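# Hang the ball-filled shallow basket on the stand's peg

## Task

Lift the shallow basket by its cord handle and hang it on the peg of the stand. It only counts if every ball is still inside the basket at the end.

## Robot and tools

Robot: two arms, left_arm and right_arm. Each has a parallel two-finger gripper and a wrist camera. left_arm sits on the +y side and right_arm on the -y side. These names do not match image left and right. Their calibrated bases, in the scene frame, are left_arm at (+0.011, +0.289, +0.046) m and right_arm at (+0.035, -0.336, +0.006) m, each turned only slightly about z. A loose object may occasionally get a brief push from outside.

Frames: the scene frame has its origin at table-top height, halfway between the nominal arm bases, with +z up and +x pointing out over the table. Each arm reports its hand pose, velocities, targets and wrist-camera pose in its own base frame. Fixed cameras and the table use the scene frame. Motion offsets are measured along the axes of that arm's current Hand target. The fingers point along the gripper's +z and open and close along its y. end_effector_position is the point between the pads, roughly 1 cm behind the tips.

Row format, shared by execute_actions and move: one flat list of 14 numbers, each in [-1, 1]. The first 7 are left_arm's: dx, dy, dz, rx, ry, rz, opening. The next 7 are right_arm's, in the same order. Always send all 14, even when only one arm should move. dx..rz are an offset, not a pose: 1.0 equals 0.6 m of travel or 180 degrees of turn. rx, ry, rz together form one rotation vector. Offsets start from the arm's Hand target as it is when the call begins, so sending the same offset twice moves the arm twice. To hold an arm where it is, give its six pose numbers as 0. Opening is an absolute command: +1 is fully open (0.094 m) and -1 is shut. A 0 there is a real half-open command, so to keep a gripper as it is, resend its current command.

execute_actions(actions, cameras): actions is a list of actions. Each action is a table of up to 15 rows, one row per 1/30 s step. A short table repeats its last row until 15 steps are done. Every row in a table counts from the pose at the start of that action, not from the row before it. Send an empty list to get a status report with images.

move(target, speed, blend, opening_speed, grip_force, blocking, cameras): drives each gripper in a straight line toward its offset. target is one 14-number row, or a list of up to 15 rows that all count from the same starting Hand targets. speed is in m/s, from 0.002 to 2.9, default 0.25. Turning is capped at twice that value in rad/s. You can give one speed, or one per target. blend, in metres, rounds the corners of a waypoint list; 0 means stop at each point. opening_speed is how fast the opening command changes, per second on the -1..1 scale, minimum 0.2. Use it to close gently. grip_force is the per-pad force cap in newtons, 10 to 50 (50 is full). It stays set until changed, and lower values close slowly. blocking=false returns after about 0.5 s while the move keeps running. A move lasts at most 10 s and does not avoid obstacles or the other arm. The result ends with a move: line giving the outcome, such as done, off_target, moving, held or fault, plus any limits (paced means the pose was clipped; held means steps were withheld). done means the arm is resting within 10 mm and 2 degrees of its goal. It does not say whether anything is in contact.

wait(seconds, 0 to 10, cameras) lets time pass, and any running move goes on. stop(cameras) brakes a running move. zoom_image(camera, region=[x0,y0,x1,y1]) enlarges part of the latest image from cam_high, cam_low, cam_left_wrist or cam_right_wrist. The region is in pixels, at most 504 by 504. All images are 672x504. read_manual(section) returns only licence text. finished_scene(scene) ends the current scene, given by its number. It cannot be undone, and the basket must already hang correctly with no help from the robot.

Results: end_effector_position (m) and end_effector_quat_wxyz are in each arm's base frame. Hand target is the last commanded pose after clipping, and the next offsets start from it. Also reported: Tool commands; grip_measured, which is the opening on the command scale and reads a little wide when empty and narrower than the part when squeezing; joint positions, velocities and torques; and MOTOR HOT (75 °C) or OVER-TEMPERATURE FAULT (90 °C) lines. At 90 °C that arm folds up and stops working. A gripper may come to rest a few cm short of its target because of friction or weight. The next command, even all zeros, asks for the target again, or you can add the missing distance as an offset. Each step clips rotation to within 40 degrees of the current orientation.

Cautions: never let the grippers, wrist cameras or arms bump or squeeze each other. Touch things slowly, since faster and deeper contact presses harder. Do not route a path close to an arm's own base. Keep the basket level so no ball spills, and do not drop anything or let it leave the table. Do not let go of parts while they are moving. Avoid long holds, stretched-out poses and pushing toward poses the arm cannot reach, because these overheat motors. Hitting fixed or heavy things, or long falls, ruin the attempt. To stop an arm pushing on something, command its target back behind the gripper.

Each tool is called as name(argument=value, ...) on one line, values as JSON.

## Session

execute_actions(actions=[])

Scene clock: 0.00 s.
left_arm: end_effector_position=(+0.3915, +0.0459, +0.1122) grip_measured=+1.000 end_effector_quat_wxyz=(+0.577, -0.088, +0.805, +0.103) | right_arm: end_effector_position=(+0.3920, -0.0371, +0.1176) grip_measured=+1.000 end_effector_quat_wxyz=(+0.611, +0.070, +0.786, -0.059)
Joint positions: left_arm=[-0.014 1.475 0.382 0.762 -0.284 -0.028 0.094] | right_arm=[-0.026 1.501 0.33 0.919 0.155 0.032 0.094]
Joint velocities: within noise
Joint torques (N m): no reading
Heat: left arm: 27 °C; right arm: 30 °C.
Hand target: left_arm +0.3933, +0.0462, +0.1175; +0.583, -0.089, +0.801, +0.103 | right_arm +0.3941, -0.0372, +0.1240; +0.618, +0.071, +0.781, -0.059
Tool commands: left_gripper/opening=+1.0 right_gripper/opening=+1.0
camera_calibration:
cam_left_wrist: T_world_to_cam=[[0.261108, -0.962995, 0.0668078, -0.0697587], [-0.75217, -0.246346, -0.61119, 0.380118], [0.605031, 0.109336, -0.788659, -0.0512823], [0, 0, 0, 1]] pos_world=[0.335155, 0.03207, 0.19654]
cam_right_wrist: T_world_to_cam=[[-0.218279, -0.970312, 0.10416, 0.0337772], [-0.74368, 0.0962795, -0.661567, 0.377404], [0.631897, -0.221868, -0.742617, -0.0664222], [0, 0, 0, 1]] pos_world=[0.330013, -0.0182988, 0.196833]

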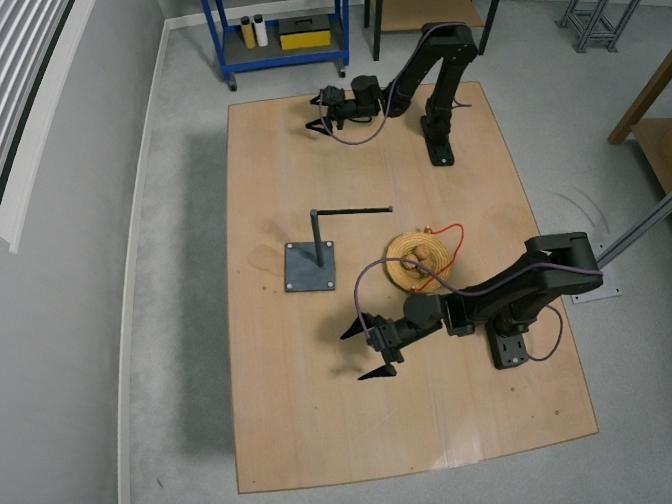

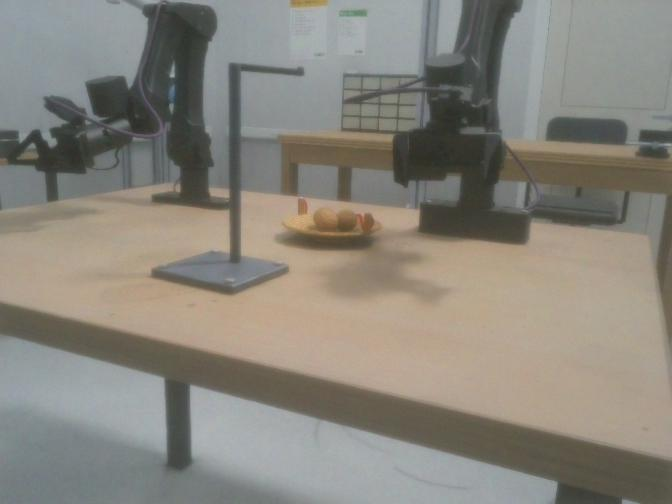

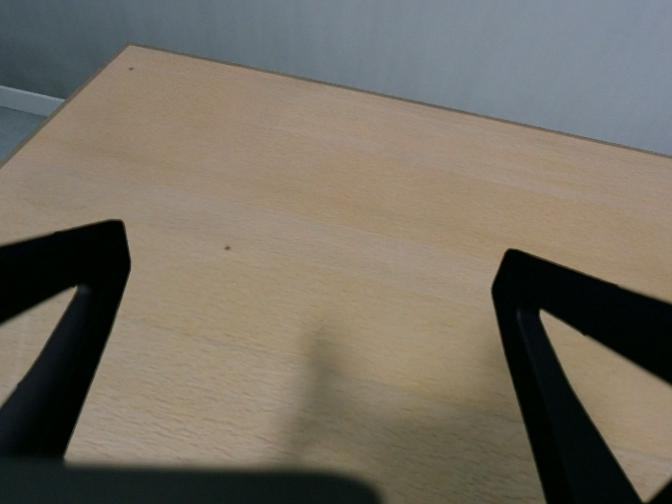

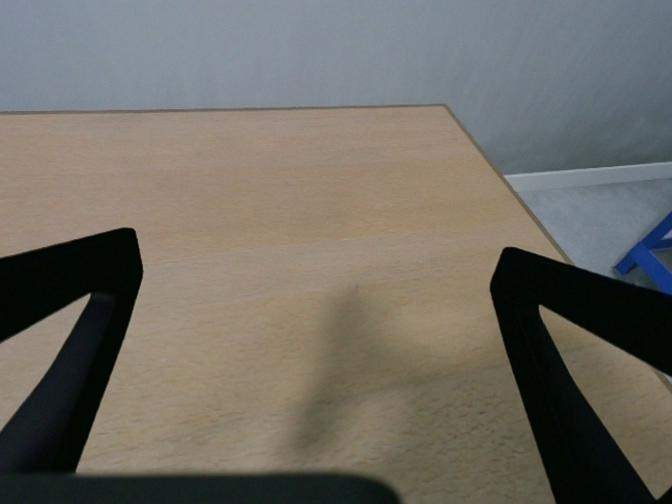

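zoom_image(camera="cam_high", region=[270, 190, 480, 310])

zoom_image(camera="cam_low", region=[140, 50, 440, 300])

Scaled by 2.400 from the camera's 672x504 image, which has a finer 960x720 frame.

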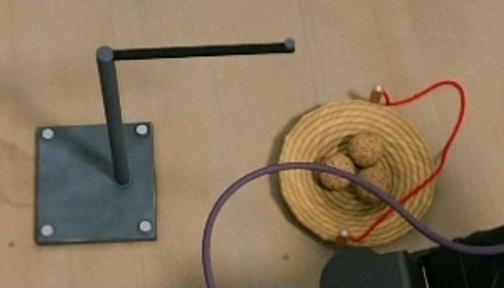

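Scaled by 1.680 from the camera's 672x504 image, which has a finer 960x720 frame.

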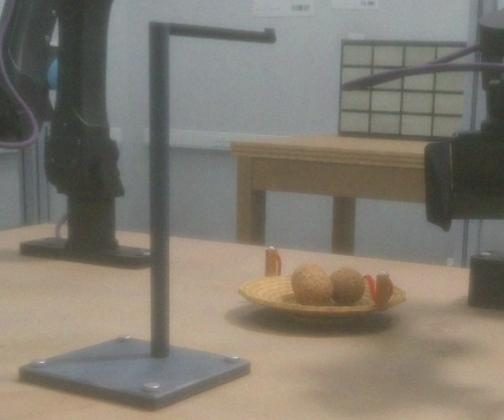

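move(target=[0,0.465,-0.177,-0.275,0.018,-0.086,1,0.052,0.589,-0.783,-0.29,0.353,-0.364,0], speed=0.3, cameras=["all"])

Scene clock: 5.57 s.
left_arm: end_effector_position=(+0.2201, +0.2803, +0.1538) grip_measured=+1.000 end_effector_quat_wxyz=(+0.470, -0.425, +0.693, +0.345) | right_arm: end_effector_position=(+0.0040, +0.3930, +0.2000) grip_measured=+0.001 end_effector_quat_wxyz=(+0.039, -0.555, +0.829, +0.051)
Joint positions: left_arm=[0.661 1.147 0.403 0.371 -0.493 -0.1 0.094] | right_arm=[1.562 1.978 2.091 -1.556 0.008 0.382 0.047]
Joint torques (N m): left_arm=[0.43 -2.41 8.35 2.02 -0.15 -0.07] | right_arm=[-0.06 -7.62 8.42 0.59 -0.03 0.02]
Heat: left arm: 28 °C; right arm: 31 °C.
Hand target: left_arm +0.2229, +0.2863, +0.1665; +0.478, -0.430, +0.682, +0.349 | right_arm +0.0028, +0.3959, +0.2001; +0.000, -0.558, +0.830, +0.000
Off the commanded pose: left_arm 0.014 m, 2 deg | right_arm 0.003 m, 7 deg.
joint sent to its limit (right arm) — joint 4 (wrist pitch), lower limit. The joint targets are off in orientation, not in position.
move: off_target (left_arm, right_arm)
camera_calibration:
cam_left_wrist: T_world_to_cam=[[0.915245, -0.399479, 0.0523746, -0.10177], [-0.289544, -0.742558, -0.603963, 0.370538], [0.280162, 0.53761, -0.795289, 0.0120778], [0, 0, 0, 1]] pos_world=[0.197048, 0.227998, 0.238727]
cam_right_wrist: T_world_to_cam=[[0.951399, -0.306558, 0.02935, 0.107172], [-0.285697, -0.843029, 0.455719, 0.245821], [-0.114961, -0.441956, -0.88964, 0.454147], [0, 0, 0, 1]] pos_world=[0.0204765, 0.440801, 0.288856]

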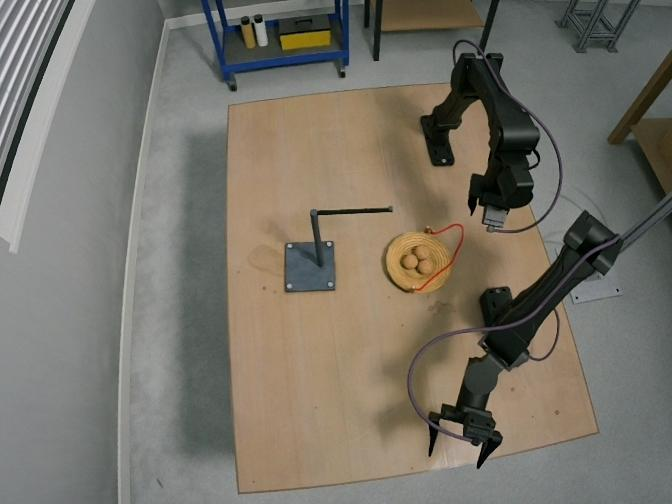

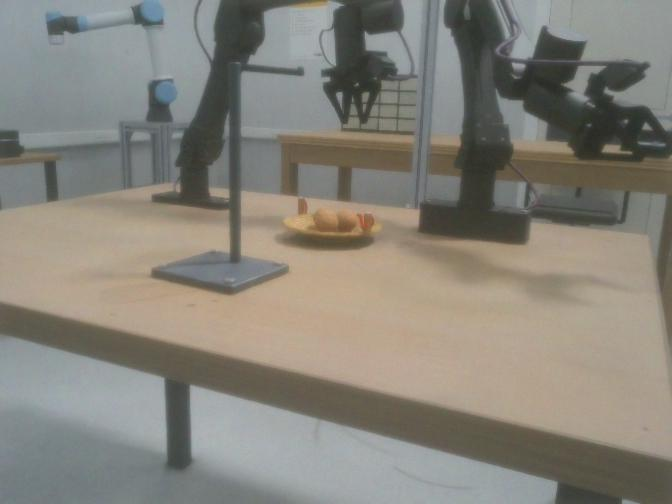

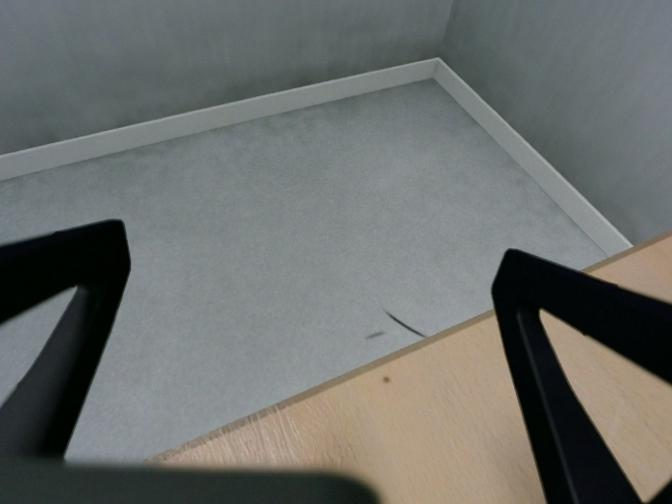

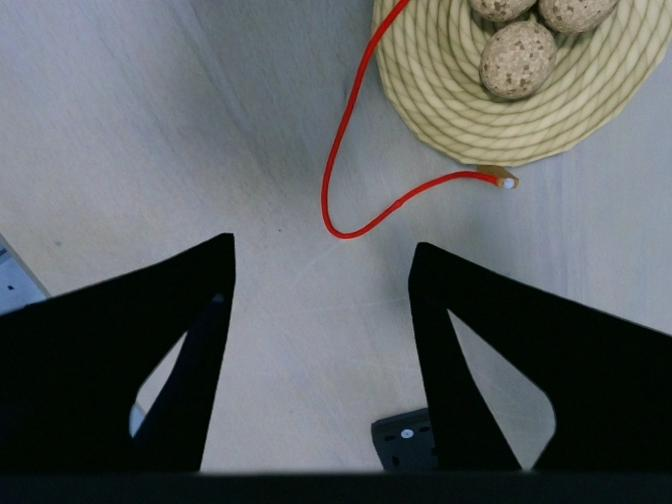

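move(target=[0,0,0,0,0,0,1,0.035,-0.02,0.233,0,0,0,0], cameras=["all"])

Scene clock: 7.57 s.
left_arm: end_effector_position=(+0.2201, +0.2803, +0.1538) grip_measured=+1.000 end_effector_quat_wxyz=(+0.470, -0.425, +0.693, +0.345) | right_arm: end_effector_position=(+0.0056, +0.3701, +0.0648) grip_measured=+0.001 end_effector_quat_wxyz=(+0.002, -0.558, +0.830, -0.003)
Joint positions: left_arm=[0.661 1.147 0.403 0.371 -0.493 -0.1 0.094] | right_arm=[1.557 1.972 1.548 -1.15 0.007 0.373 0.047]
Joint torques (N m): left_arm=[0.46 -2.41 8.32 2.03 -0.16 -0.06] | right_arm=[-0.4 -8.7 5.19 0.66 -0.07 -0.03]
Heat: left arm: 28 °C; right arm: 31 °C.
Hand target: left_arm +0.2229, +0.2863, +0.1665; +0.478, -0.430, +0.682, +0.349 | right_arm +0.0059, +0.3721, +0.0603; +0.000, -0.558, +0.830, +0.001
Off the commanded pose: left_arm 0.014 m, 2 deg | right_arm 0.005 m, 1 deg.
move: off_target (left_arm)
camera_calibration:
cam_left_wrist: T_world_to_cam=[[0.915245, -0.399479, 0.0523746, -0.10177], [-0.289544, -0.742558, -0.603963, 0.370538], [0.280162, 0.53761, -0.795289, 0.0120778], [0, 0, 0, 1]] pos_world=[0.197048, 0.227998, 0.238727]
cam_right_wrist: T_world_to_cam=[[0.952637, -0.296527, 0.0674839, 0.0964364], [-0.281717, -0.776912, 0.563066, 0.257087], [-0.114535, -0.555408, -0.823652, 0.361693], [0, 0, 0, 1]] pos_world=[0.0219835, 0.429218, 0.146644]

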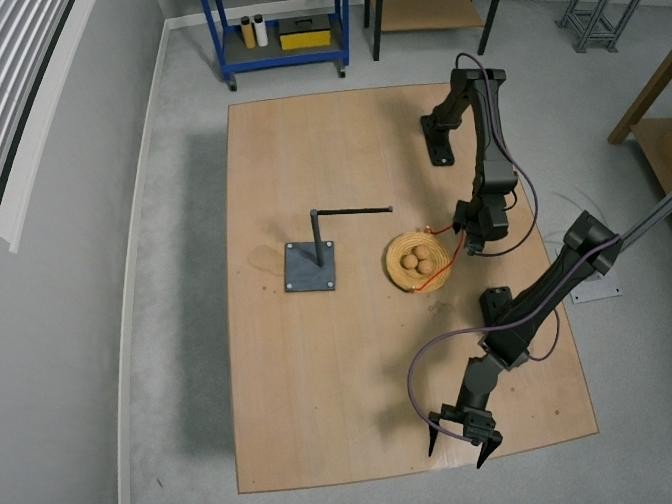

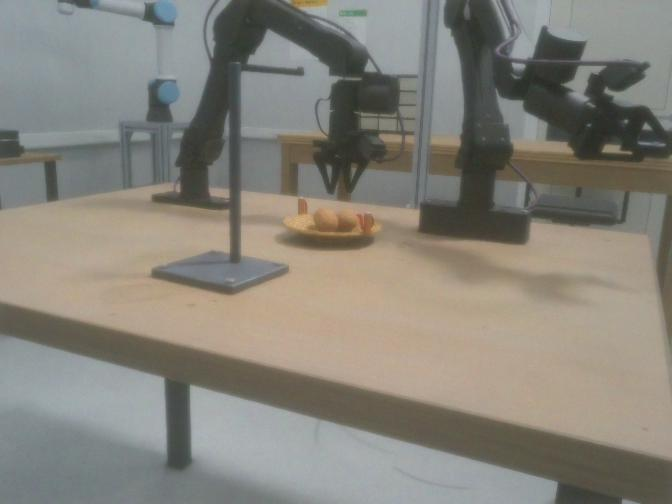

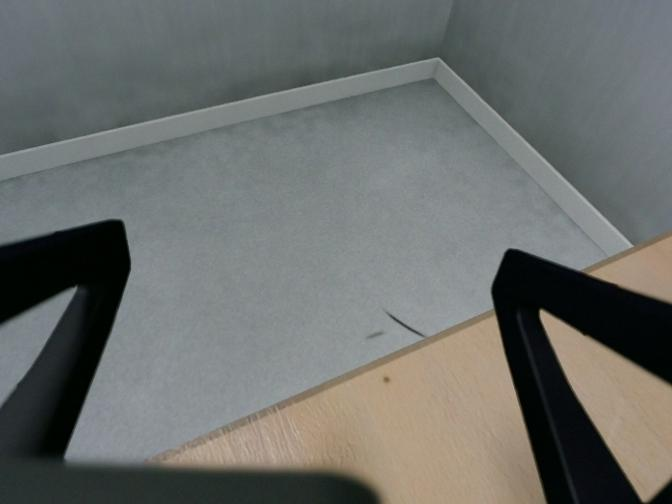

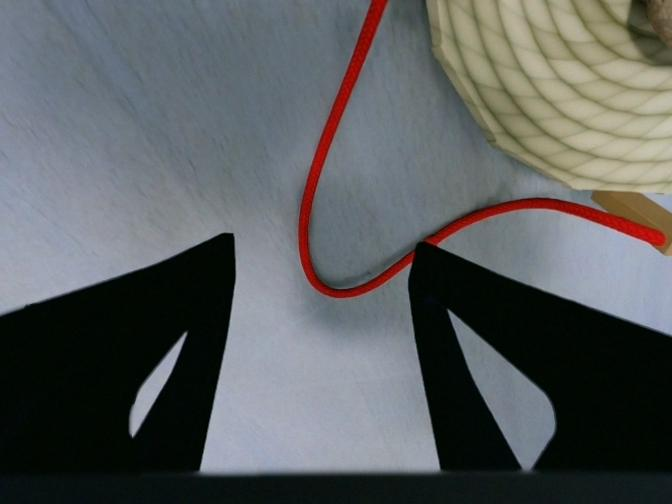

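move(target=[0,0,0,0,0,0,1,0,0,0.088,0,0,0,-0.2], speed=0.1, cameras=["cam_right_wrist","cam_low"])

zoom_image(camera="cam_low", region=[250, 100, 450, 250])

Scene clock: 9.10 s.
left_arm: end_effector_position=(+0.2201, +0.2803, +0.1538) grip_measured=+1.000 end_effector_quat_wxyz=(+0.470, -0.425, +0.693, +0.345) | right_arm: end_effector_position=(+0.0056, +0.3713, +0.0150) grip_measured=-0.198 end_effector_quat_wxyz=(+0.004, -0.558, +0.830, +0.000)
Joint positions: left_arm=[0.661 1.147 0.403 0.371 -0.493 -0.1 0.094] | right_arm=[1.557 2.022 1.414 -0.958 0.007 0.372 0.038]
Joint torques (N m): left_arm=[0.47 -2.39 8.31 2.03 -0.15 -0.06] | right_arm=[-0.38 -8.17 5.05 0.68 -0.08 -0.03]
Heat: left arm: 28 °C; right arm: 31 °C.
Hand target: left_arm +0.2229, +0.2863, +0.1665; +0.478, -0.430, +0.682, +0.349 | right_arm +0.0058, +0.3722, +0.0075; +0.000, -0.558, +0.830, +0.001
Off the commanded pose: left_arm 0.014 m, 2 deg | right_arm 0.008 m, 1 deg.
move: off_target (left_arm)
camera_calibration:
cam_right_wrist: T_world_to_cam=[[0.952764, -0.296636, 0.0651719, 0.100208], [-0.281409, -0.781527, 0.556799, 0.2879], [-0.114233, -0.548838, -0.828087, 0.319008], [0, 0, 0, 1]] pos_world=[0.0219841, 0.429811, 0.0973332]
Images, in order (width x height): cam_low 672x504, cam_right_wrist 672x504.

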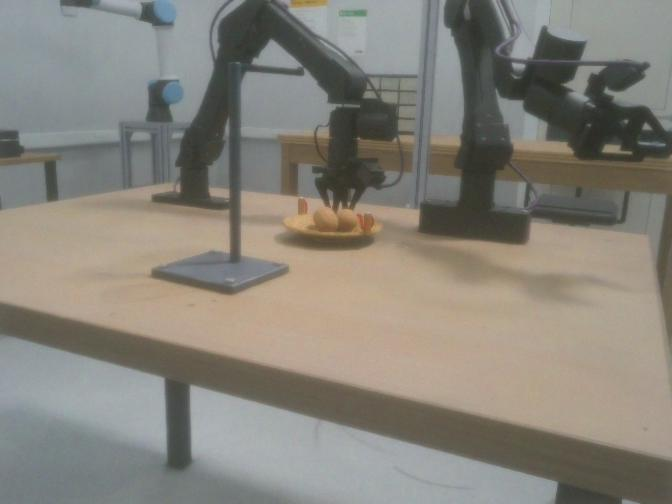

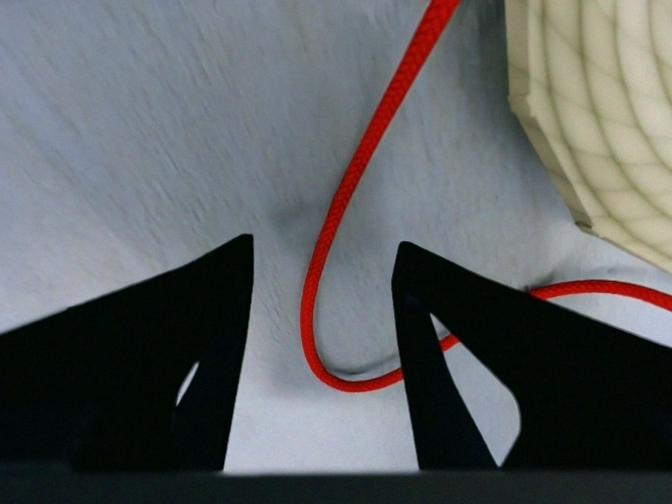

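Scaled by 2.520 from the camera's 672x504 image, which has a finer 960x720 frame.

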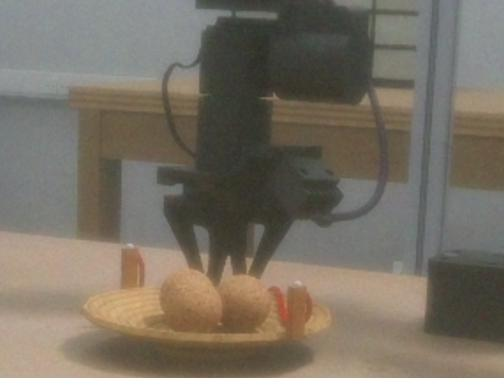

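move(target=[0,0,0,0,0,0,1,0,0,0.015,0,0,0,-0.2], speed=0.04)

move(target=[0,0,0,0,0,0,1,0,0,0,0,0,0,-1], opening_speed=1, cameras=["cam_right_wrist"])

Scene clock: 10.20 s.
left_arm: end_effector_position=(+0.2201, +0.2803, +0.1538) grip_measured=+1.000 end_effector_quat_wxyz=(+0.470, -0.425, +0.693, +0.345) | right_arm: end_effector_position=(+0.0057, +0.3728, +0.0080) grip_measured=-0.198 end_effector_quat_wxyz=(+0.006, -0.558, +0.830, +0.003)
Joint positions: left_arm=[0.661 1.147 0.403 0.371 -0.493 -0.1 0.094] | right_arm=[1.557 2.031 1.398 -0.926 0.007 0.372 0.038]
Joint torques (N m): left_arm=[0.44 -2.4 8.32 2.03 -0.16 -0.06] | right_arm=[-0.38 -7.88 4.78 0.75 -0.07 -0.03]
Heat: left arm: 29 °C; right arm: 31 °C.
Hand target: left_arm +0.2229, +0.2863, +0.1665; +0.478, -0.430, +0.682, +0.349 | right_arm +0.0058, +0.3721, -0.0015; +0.000, -0.558, +0.830, +0.001
Off the commanded pose: left_arm 0.014 m, 2 deg | right_arm 0.010 m, 1 deg.
move: off_target (left_arm)

Scene clock: 11.20 s.
left_arm: end_effector_position=(+0.2201, +0.2803, +0.1538) grip_measured=+1.000 end_effector_quat_wxyz=(+0.470, -0.425, +0.693, +0.345) | right_arm: end_effector_position=(+0.0056, +0.3729, +0.0080) grip_measured=-0.995 end_effector_quat_wxyz=(+0.006, -0.558, +0.830, +0.003)
Joint positions: left_arm=[0.661 1.147 0.403 0.371 -0.493 -0.1 0.094] | right_arm=[1.557 2.031 1.398 -0.926 0.007 0.372 0]
Joint torques (N m): left_arm=[0.46 -2.41 8.34 2.04 -0.14 -0.06] | right_arm=[-0.36 -7.88 4.78 0.72 -0.07 -0.02]
Heat: left arm: 29 °C; right arm: 31 °C.
Hand target: left_arm +0.2229, +0.2863, +0.1665; +0.478, -0.430, +0.682, +0.349 | right_arm +0.0058, +0.3721, -0.0015; +0.000, -0.558, +0.830, +0.001
Off the commanded pose: left_arm 0.014 m, 2 deg | right_arm 0.010 m, 1 deg.
move: off_target (left_arm)
camera_calibration:
cam_right_wrist: T_world_to_cam=[[0.952884, -0.296739, 0.0629105, 0.10118], [-0.281004, -0.785441, 0.55147, 0.294519], [-0.11423, -0.543165, -0.831819, 0.311975], [0, 0, 0, 1]] pos_world=[0.0219848, 0.430805, 0.0907233]
Images, in order (width x height): cam_right_wrist 672x504.

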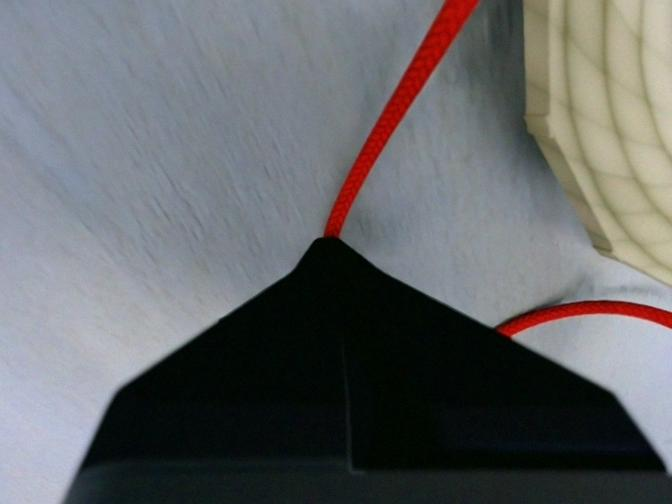

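move(target=[[0,0,0,0,0,0,1,0,0,0,0,0,0,-0.4],[0,0,0,0,0,0,1,0,0,0.0065,0,0,0,-0.4],[0,0,0,0,0,0,1,0,0,0.0065,0,0,0,-1]], speed=0.03, opening_speed=1, cameras=["cam_right_wrist"])

Scene clock: 13.73 s.
left_arm: end_effector_position=(+0.2201, +0.2803, +0.1538) grip_measured=+1.000 end_effector_quat_wxyz=(+0.470, -0.425, +0.693, +0.345) | right_arm: end_effector_position=(+0.0056, +0.3732, +0.0046) grip_measured=-0.972 end_effector_quat_wxyz=(+0.007, -0.558, +0.830, +0.003)
Joint positions: left_arm=[0.661 1.147 0.403 0.371 -0.493 -0.1 0.094] | right_arm=[1.557 2.036 1.39 -0.912 0.007 0.372 0.001]
Joint torques (N m): left_arm=[0.47 -2.41 8.31 2.04 -0.16 -0.06] | right_arm=[-0.36 -7.84 4.7 0.72 -0.07 -0.02]
Heat: left arm: 29 °C; right arm: 31 °C.
Hand target: left_arm +0.2229, +0.2863, +0.1665; +0.478, -0.430, +0.682, +0.349 | right_arm +0.0058, +0.3721, -0.0055; +0.000, -0.558, +0.830, +0.001
Off the commanded pose: left_arm 0.014 m, 2 deg | right_arm 0.010 m, 1 deg.
move: off_target (left_arm)
camera_calibration:
cam_right_wrist: T_world_to_cam=[[0.952881, -0.296844, 0.0624574, 0.101562], [-0.281013, -0.786284, 0.550263, 0.297043], [-0.114233, -0.541887, -0.832652, 0.308912], [0, 0, 0, 1]] pos_world=[0.0219848, 0.431103, 0.0874212]
Images, in order (width x height): cam_right_wrist 672x504.

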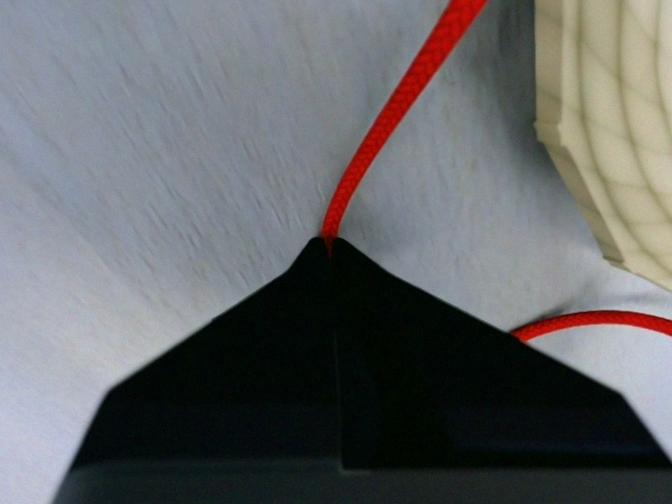

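move(target=[[0,0,0,0,0,0,1,0,0,0,0,0,0,-0.6],[0,0,0,0,0,0,1,0,0,0.006,0,0,0,-0.6],[0,0,0,0,0,0,1,0,0,0.006,0,0,0,-1]], speed=0.02, opening_speed=1, cameras=["cam_right_wrist"])

zoom_image(camera="cam_right_wrist", region=[280, 180, 400, 300])

Scene clock: 15.87 s.
left_arm: end_effector_position=(+0.2201, +0.2803, +0.1538) grip_measured=+1.000 end_effector_quat_wxyz=(+0.470, -0.425, +0.693, +0.345) | right_arm: end_effector_position=(+0.0036, +0.3763, +0.0043) grip_measured=-0.972 end_effector_quat_wxyz=(+0.006, -0.558, +0.830, +0.012)
Joint positions: left_arm=[0.661 1.147 0.403 0.371 -0.493 -0.1 0.094] | right_arm=[1.557 2.036 1.389 -0.898 -0.004 0.372 0.001]
Joint torques (N m): left_arm=[0.46 -2.41 8.34 2.03 -0.15 -0.06] | right_arm=[-0.38 -7.46 4.26 0.73 0.04 -0.02]
Heat: left arm: 29 °C; right arm: 31 °C.
Hand target: left_arm +0.2229, +0.2863, +0.1665; +0.478, -0.430, +0.682, +0.349 | right_arm +0.0058, +0.3721, -0.0090; +0.000, -0.558, +0.830, +0.001
Off the commanded pose: left_arm 0.014 m, 2 deg | right_arm 0.014 m, 1 deg.
move: off_target (left_arm, right_arm); target 3's new opening was sent with right_arm's hand 0.014 m and 1 deg from that target
camera_calibration:
cam_right_wrist: T_world_to_cam=[[0.953554, -0.297325, 0.0482898, 0.104581], [-0.274881, -0.793354, 0.543167, 0.301629], [-0.123186, -0.531213, -0.838235, 0.30609], [0, 0, 0, 1]] pos_world=[0.020895, 0.432992, 0.0876903]
Images, in order (width x height): cam_right_wrist 672x504.

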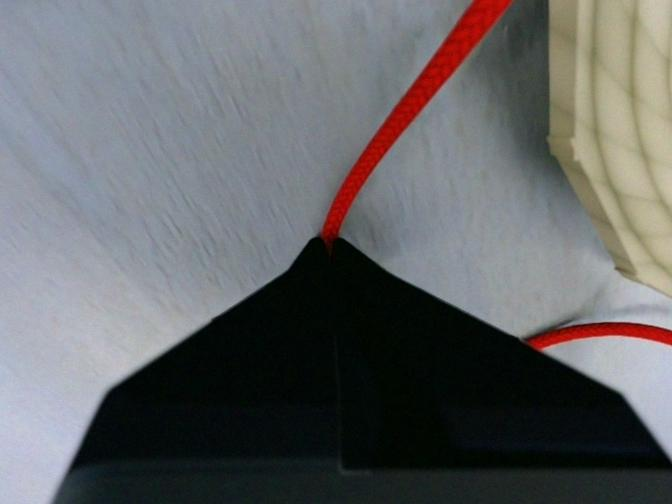

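Scaled by 4.200 from the camera's 672x504 image, which has a finer 960x720 frame.

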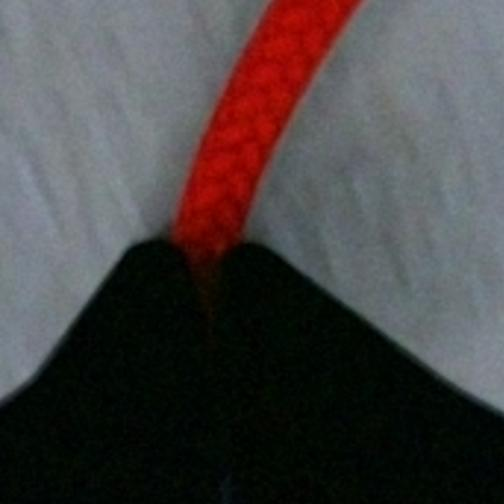

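move(target=[[0,0,0,0,0,0,1,-0.023,-0.034,-0.148,0,0,0,-1],[0,0,0,0,0,0,1,-0.074,-0.103,-0.265,0,0,0,-1],[0,0,0,0,0,0,1,-0.135,-0.195,-0.292,0,0,0,-1]], speed=0.1, blend=[0.03,0.03,0], cameras=["cam_high","cam_low","cam_right_wrist"])

zoom_image(camera="cam_low", region=[200, 50, 450, 250])

Scene clock: 19.20 s.
left_arm: end_effector_position=(+0.2201, +0.2803, +0.1538) grip_measured=+1.000 end_effector_quat_wxyz=(+0.470, -0.425, +0.693, +0.345) | right_arm: end_effector_position=(+0.1443, +0.4001, +0.1681) grip_measured=-0.976 end_effector_quat_wxyz=(+0.034, -0.554, +0.831, +0.028)
Joint positions: left_arm=[0.661 1.147 0.403 0.371 -0.493 -0.1 0.094] | right_arm=[1.22 2.146 2.219 -1.556 -0.004 0.045 0.001]
Joint torques (N m): left_arm=[0.46 -2.41 8.29 2.03 -0.15 -0.07] | right_arm=[0.24 -8.76 8.44 0.52 0.04 0]
Heat: left arm: 30 °C; right arm: 31 °C.
Hand target: left_arm +0.2229, +0.2863, +0.1665; +0.478, -0.430, +0.682, +0.349 | right_arm +0.1448, +0.4030, +0.1660; +0.000, -0.558, +0.830, +0.001
Off the commanded pose: left_arm 0.014 m, 2 deg | right_arm 0.004 m, 5 deg.
joint sent to its limit (right arm) — joint 4 (wrist pitch), lower limit. The joint targets are off in orientation, not in position.
move: off_target (left_arm, right_arm)
camera_calibration:
cam_right_wrist: T_world_to_cam=[[0.94913, -0.309447, 0.0582617, -0.0264808], [-0.297444, -0.820359, 0.488404, 0.29356], [-0.10334, -0.480888, -0.870671, 0.455826], [0, 0, 0, 1]] pos_world=[0.159556, 0.451831, 0.255041]
Images, in order (width x height): cam_high 672x504, cam_low 672x504, cam_right_wrist 672x504.

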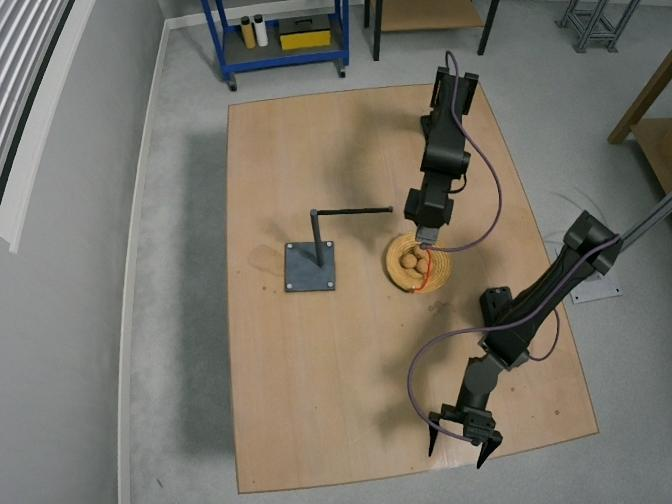

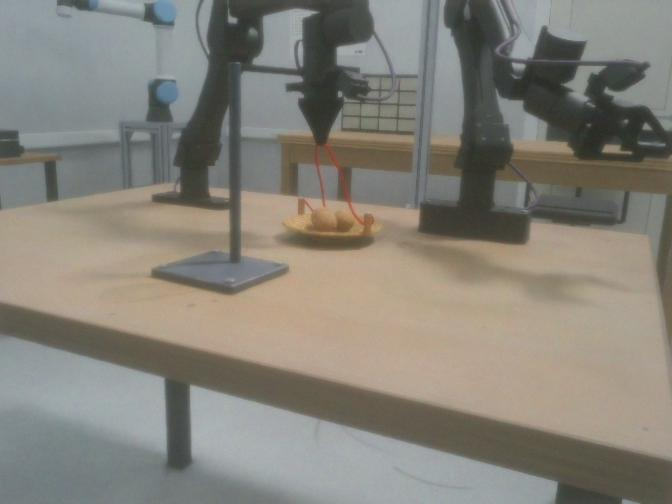

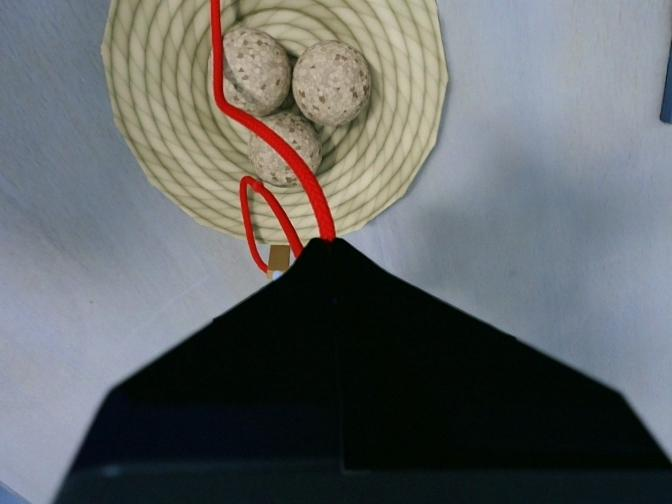

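Scaled by 2.016 from the camera's 672x504 image, which has a finer 960x720 frame.

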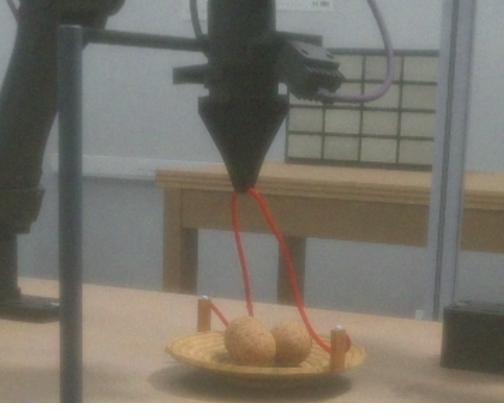

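move(target=[0,0,0,0,0,0,1,-0.043,0.037,-0.04,0,0,0,-1], speed=0.08, cameras=["cam_low","cam_right_wrist"])

zoom_image(camera="cam_low", region=[200, 50, 450, 250])

Scene clock: 20.40 s.
left_arm: end_effector_position=(+0.2201, +0.2803, +0.1538) grip_measured=+1.000 end_effector_quat_wxyz=(+0.470, -0.425, +0.693, +0.345) | right_arm: end_effector_position=(+0.1328, +0.4318, +0.1927) grip_measured=-0.976 end_effector_quat_wxyz=(+0.076, -0.558, +0.824, +0.063)
Joint positions: left_arm=[0.661 1.147 0.403 0.371 -0.493 -0.1 0.094] | right_arm=[1.268 2.189 2.377 -1.56 -0.004 0.077 0.001]
Joint torques (N m): left_arm=[0.46 -2.4 8.32 2.03 -0.16 -0.07] | right_arm=[0.09 -9.02 8.27 0.8 0.05 0.09]
Heat: left arm: 30 °C; right arm: 31 °C.
Hand target: left_arm +0.2229, +0.2863, +0.1665; +0.478, -0.430, +0.682, +0.349 | right_arm +0.1340, +0.4352, +0.1901; +0.000, -0.558, +0.830, +0.001
Off the commanded pose: left_arm 0.014 m, 2 deg | right_arm 0.004 m, 11 deg.
joint sent to its limit (right arm) — joint 4 (wrist pitch), lower limit. The joint targets are off in orientation, not in position.
move: off_target (left_arm, right_arm)
camera_calibration:
cam_right_wrist: T_world_to_cam=[[0.952193, -0.300419, 0.0554748, -0.0110133], [-0.297732, -0.871876, 0.388829, 0.345591], [-0.0684444, -0.386757, -0.919638, 0.455486], [0, 0, 0, 1]] pos_world=[0.144556, 0.474166, 0.285117]
Images, in order (width x height): cam_low 672x504, cam_right_wrist 672x504.

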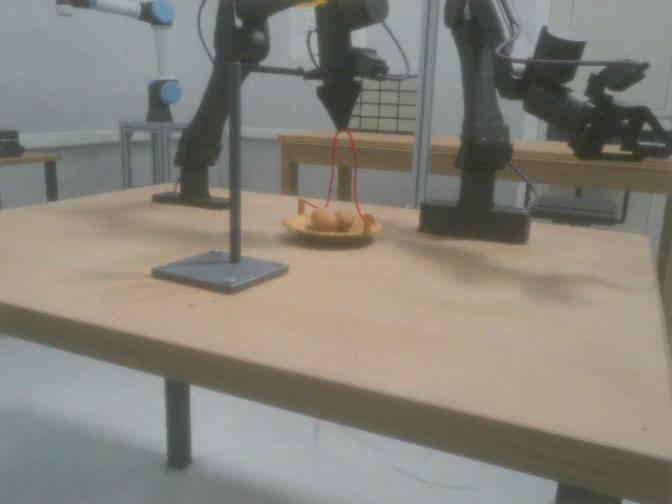

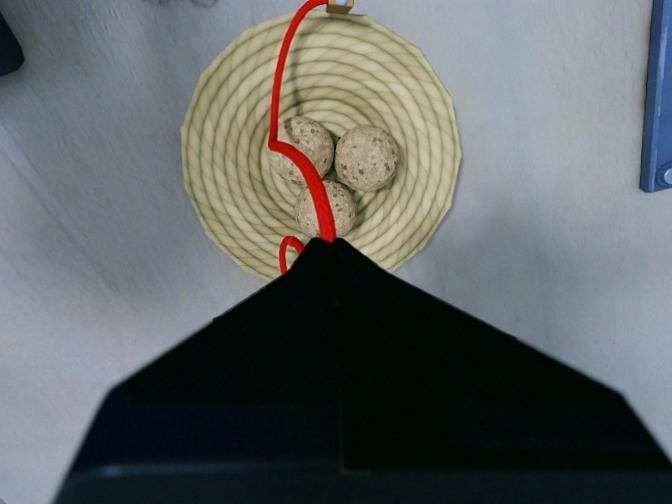

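Scaled by 2.016 from the camera's 672x504 image, which has a finer 960x720 frame.

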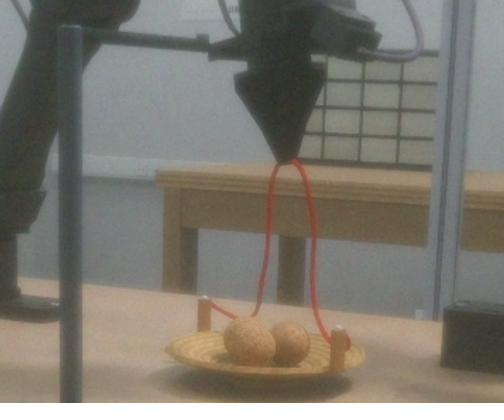

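move(target=[0,0,0,0,0,0,1,0,0,-0.04,0,0,0,-1], speed=0.06, cameras=["cam_low","cam_right_wrist"])

zoom_image(camera="cam_low", region=[200, 50, 450, 250])

Scene clock: 22.40 s.
left_arm: end_effector_position=(+0.2201, +0.2803, +0.1538) grip_measured=+1.000 end_effector_quat_wxyz=(+0.470, -0.425, +0.693, +0.345) | right_arm: end_effector_position=(+0.1337, +0.4348, +0.1990) grip_measured=-0.976 end_effector_quat_wxyz=(+0.085, -0.557, +0.823, +0.070)
Joint positions: left_arm=[0.661 1.147 0.403 0.371 -0.493 -0.1 0.094] | right_arm=[1.268 2.189 2.4 -1.56 -0.004 0.078 0.001]
Joint torques (N m): left_arm=[0.46 -2.39 8.31 2.03 -0.15 -0.07] | right_arm=[0.08 -12.05 8.35 0.86 0.04 0.1]
Heat: left arm: 30 °C; right arm: 32 °C.
Hand target: left_arm +0.2229, +0.2863, +0.1665; +0.478, -0.430, +0.682, +0.349 | right_arm +0.1340, +0.4352, +0.2140; +0.000, -0.558, +0.830, +0.001
Off the commanded pose: left_arm 0.014 m, 2 deg | right_arm 0.015 m, 13 deg.
joint sent to its limit (right arm) — joint 4 (wrist pitch), lower limit. The joint targets are off in orientation, not in position.
move: off_target (left_arm, right_arm)
camera_calibration:
cam_right_wrist: T_world_to_cam=[[0.951605, -0.302321, 0.0552334, -0.010342], [-0.300867, -0.879789, 0.368035, 0.354002], [-0.0626708, -0.366842, -0.92817, 0.454772], [0, 0, 0, 1]] pos_world=[0.14485, 0.47515, 0.292392]
Images, in order (width x height): cam_low 672x504, cam_right_wrist 672x504.

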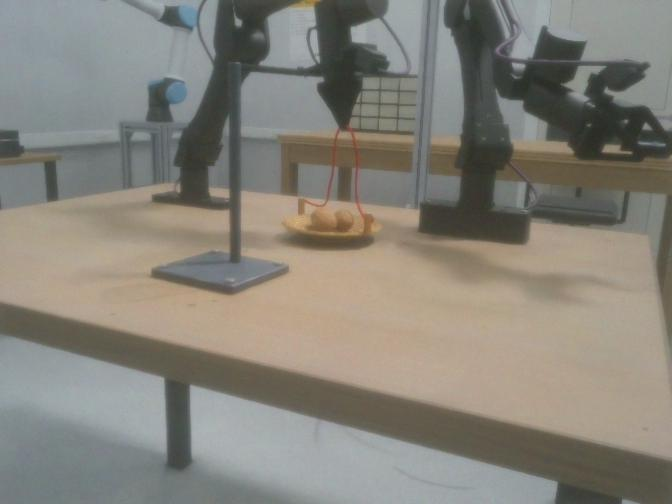

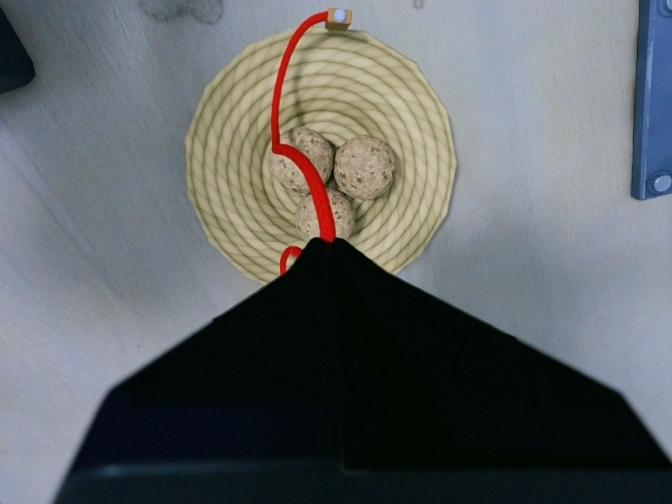

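Scaled by 2.016 from the camera's 672x504 image, which has a finer 960x720 frame.

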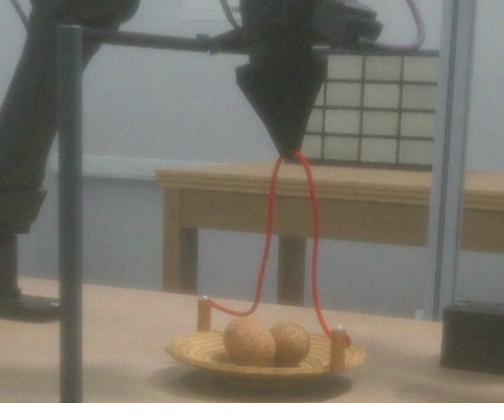

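move(target=[0,0,0,0,0,0,1,0,0,-0.055,0,0,0,-1], speed=0.05, cameras=["cam_low","cam_right_wrist"])

zoom_image(camera="cam_low", region=[200, 50, 450, 250])

Scene clock: 25.43 s.
left_arm: end_effector_position=(+0.2201, +0.2803, +0.1538) grip_measured=+1.000 end_effector_quat_wxyz=(+0.470, -0.425, +0.693, +0.345) | right_arm: end_effector_position=(+0.1349, +0.4387, +0.2173) grip_measured=-0.976 end_effector_quat_wxyz=(+0.107, -0.556, +0.820, +0.088)
Joint positions: left_arm=[0.661 1.147 0.403 0.371 -0.493 -0.1 0.094] | right_arm=[1.268 2.176 2.443 -1.561 -0.004 0.078 0.001]
Joint torques (N m): left_arm=[0.47 -2.41 8.34 2.03 -0.15 -0.06] | right_arm=[0.08 -14.6 8.23 0.98 0.04 0.1]
Heat: left arm: 30 °C; right arm: 32 °C.
Hand target: left_arm +0.2229, +0.2863, +0.1665; +0.478, -0.430, +0.682, +0.349 | right_arm +0.1340, +0.4352, +0.2470; +0.000, -0.558, +0.830, +0.000
Off the commanded pose: left_arm 0.014 m, 2 deg | right_arm 0.030 m, 16 deg.
joint sent to its limit (right arm) — joint 4 (wrist pitch), lower limit. The joint targets are off in orientation, not in position.
move: off_target (left_arm, right_arm)
camera_calibration:
cam_right_wrist: T_world_to_cam=[[0.950691, -0.305255, 0.0548207, -0.00986598], [-0.306571, -0.898223, 0.314975, 0.37155], [-0.0469066, -0.316251, -0.947515, 0.453095], [0, 0, 0, 1]] pos_world=[0.144539, 0.474015, 0.312826]
Images, in order (width x height): cam_low 672x504, cam_right_wrist 672x504.

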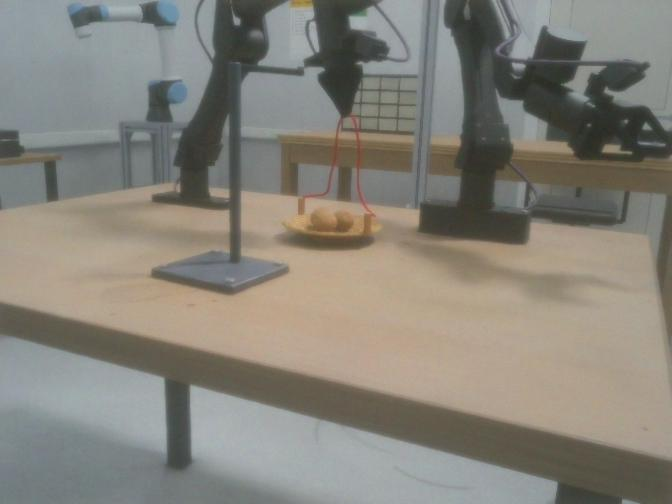

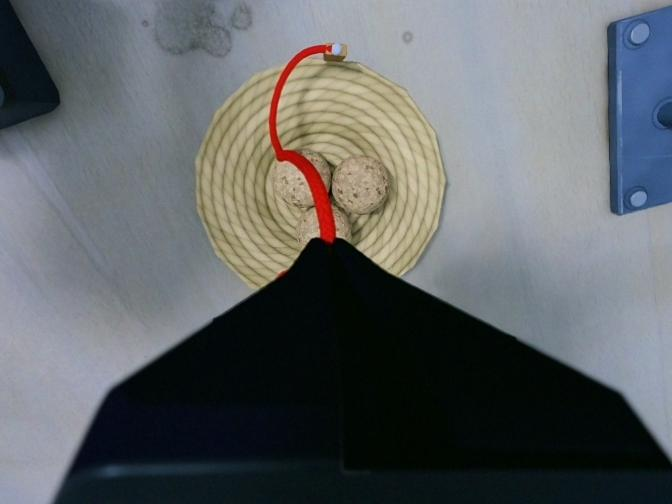

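Scaled by 2.016 from the camera's 672x504 image, which has a finer 960x720 frame.

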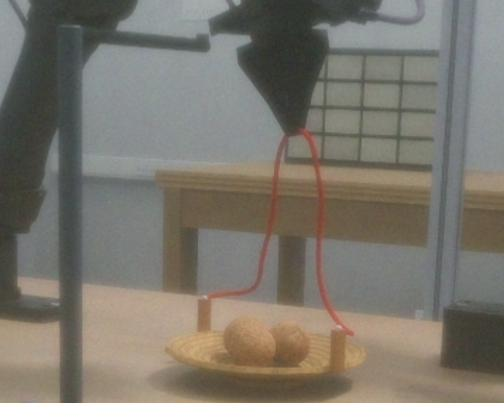

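move(target=[0,0,0,0,0,0,1,0,0,-0.06,0,0,0,-1], speed=0.05, cameras=["cam_low","cam_right_wrist"])

zoom_image(camera="cam_low", region=[200, 50, 450, 250])

Scene clock: 29.23 s.
left_arm: end_effector_position=(+0.2201, +0.2803, +0.1538) grip_measured=+1.000 end_effector_quat_wxyz=(+0.470, -0.425, +0.693, +0.345) | right_arm: end_effector_position=(+0.1354, +0.4403, +0.2525) grip_measured=-0.976 end_effector_quat_wxyz=(+0.145, -0.551, +0.813, +0.118)
Joint positions: left_arm=[0.661 1.147 0.403 0.371 -0.493 -0.1 0.094] | right_arm=[1.268 2.138 2.508 -1.564 -0.004 0.078 0.001]
Joint torques (N m): left_arm=[0.47 -2.39 8.34 2.02 -0.16 -0.07] | right_arm=[0.06 -14.17 8.13 1.29 0.05 0.1]
Heat: left arm: 30 °C; right arm: 32 °C.
Hand target: left_arm +0.2229, +0.2863, +0.1665; +0.478, -0.430, +0.682, +0.349 | right_arm +0.1341, +0.4351, +0.2832; +0.000, -0.558, +0.830, +0.001
Off the commanded pose: left_arm 0.014 m, 2 deg | right_arm 0.031 m, 22 deg.
joint sent to its limit (right arm) — joint 4 (wrist pitch), lower limit. The joint targets are off in orientation, not in position.
move: off_target (left_arm, right_arm)
camera_calibration:
cam_right_wrist: T_world_to_cam=[[0.949085, -0.310406, 0.0537156, -0.00898995], [-0.314467, -0.923445, 0.219908, 0.398119], [-0.0186573, -0.225603, -0.974041, 0.449954], [0, 0, 0, 1]] pos_world=[0.142122, 0.466361, 0.351208]
Images, in order (width x height): cam_low 672x504, cam_right_wrist 672x504.

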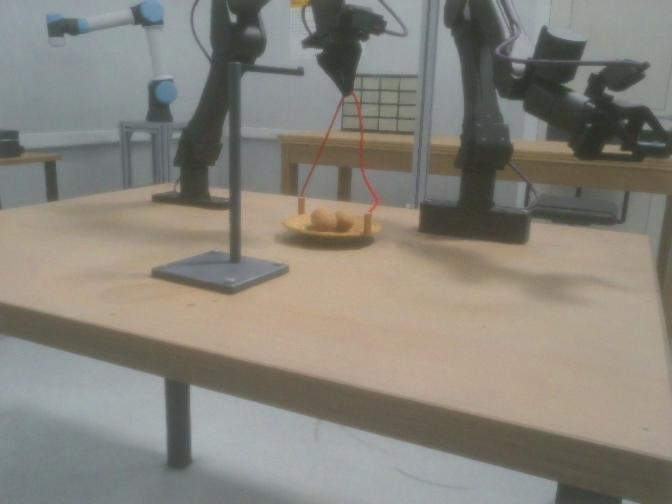

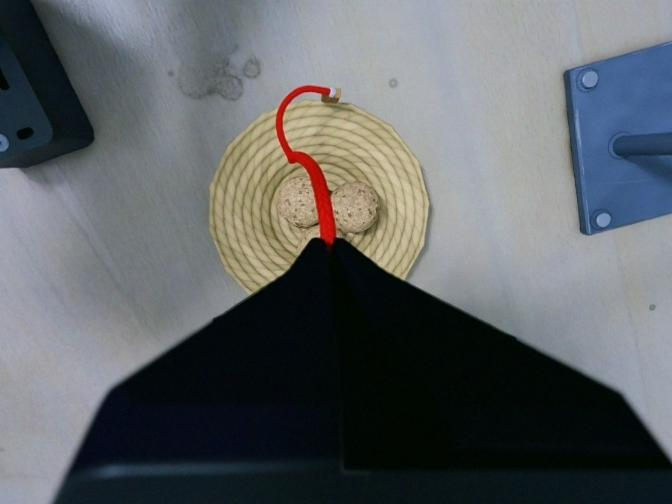

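Scaled by 2.016 from the camera's 672x504 image, which has a finer 960x720 frame.

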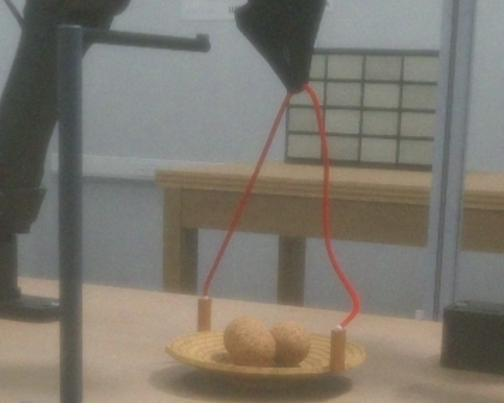

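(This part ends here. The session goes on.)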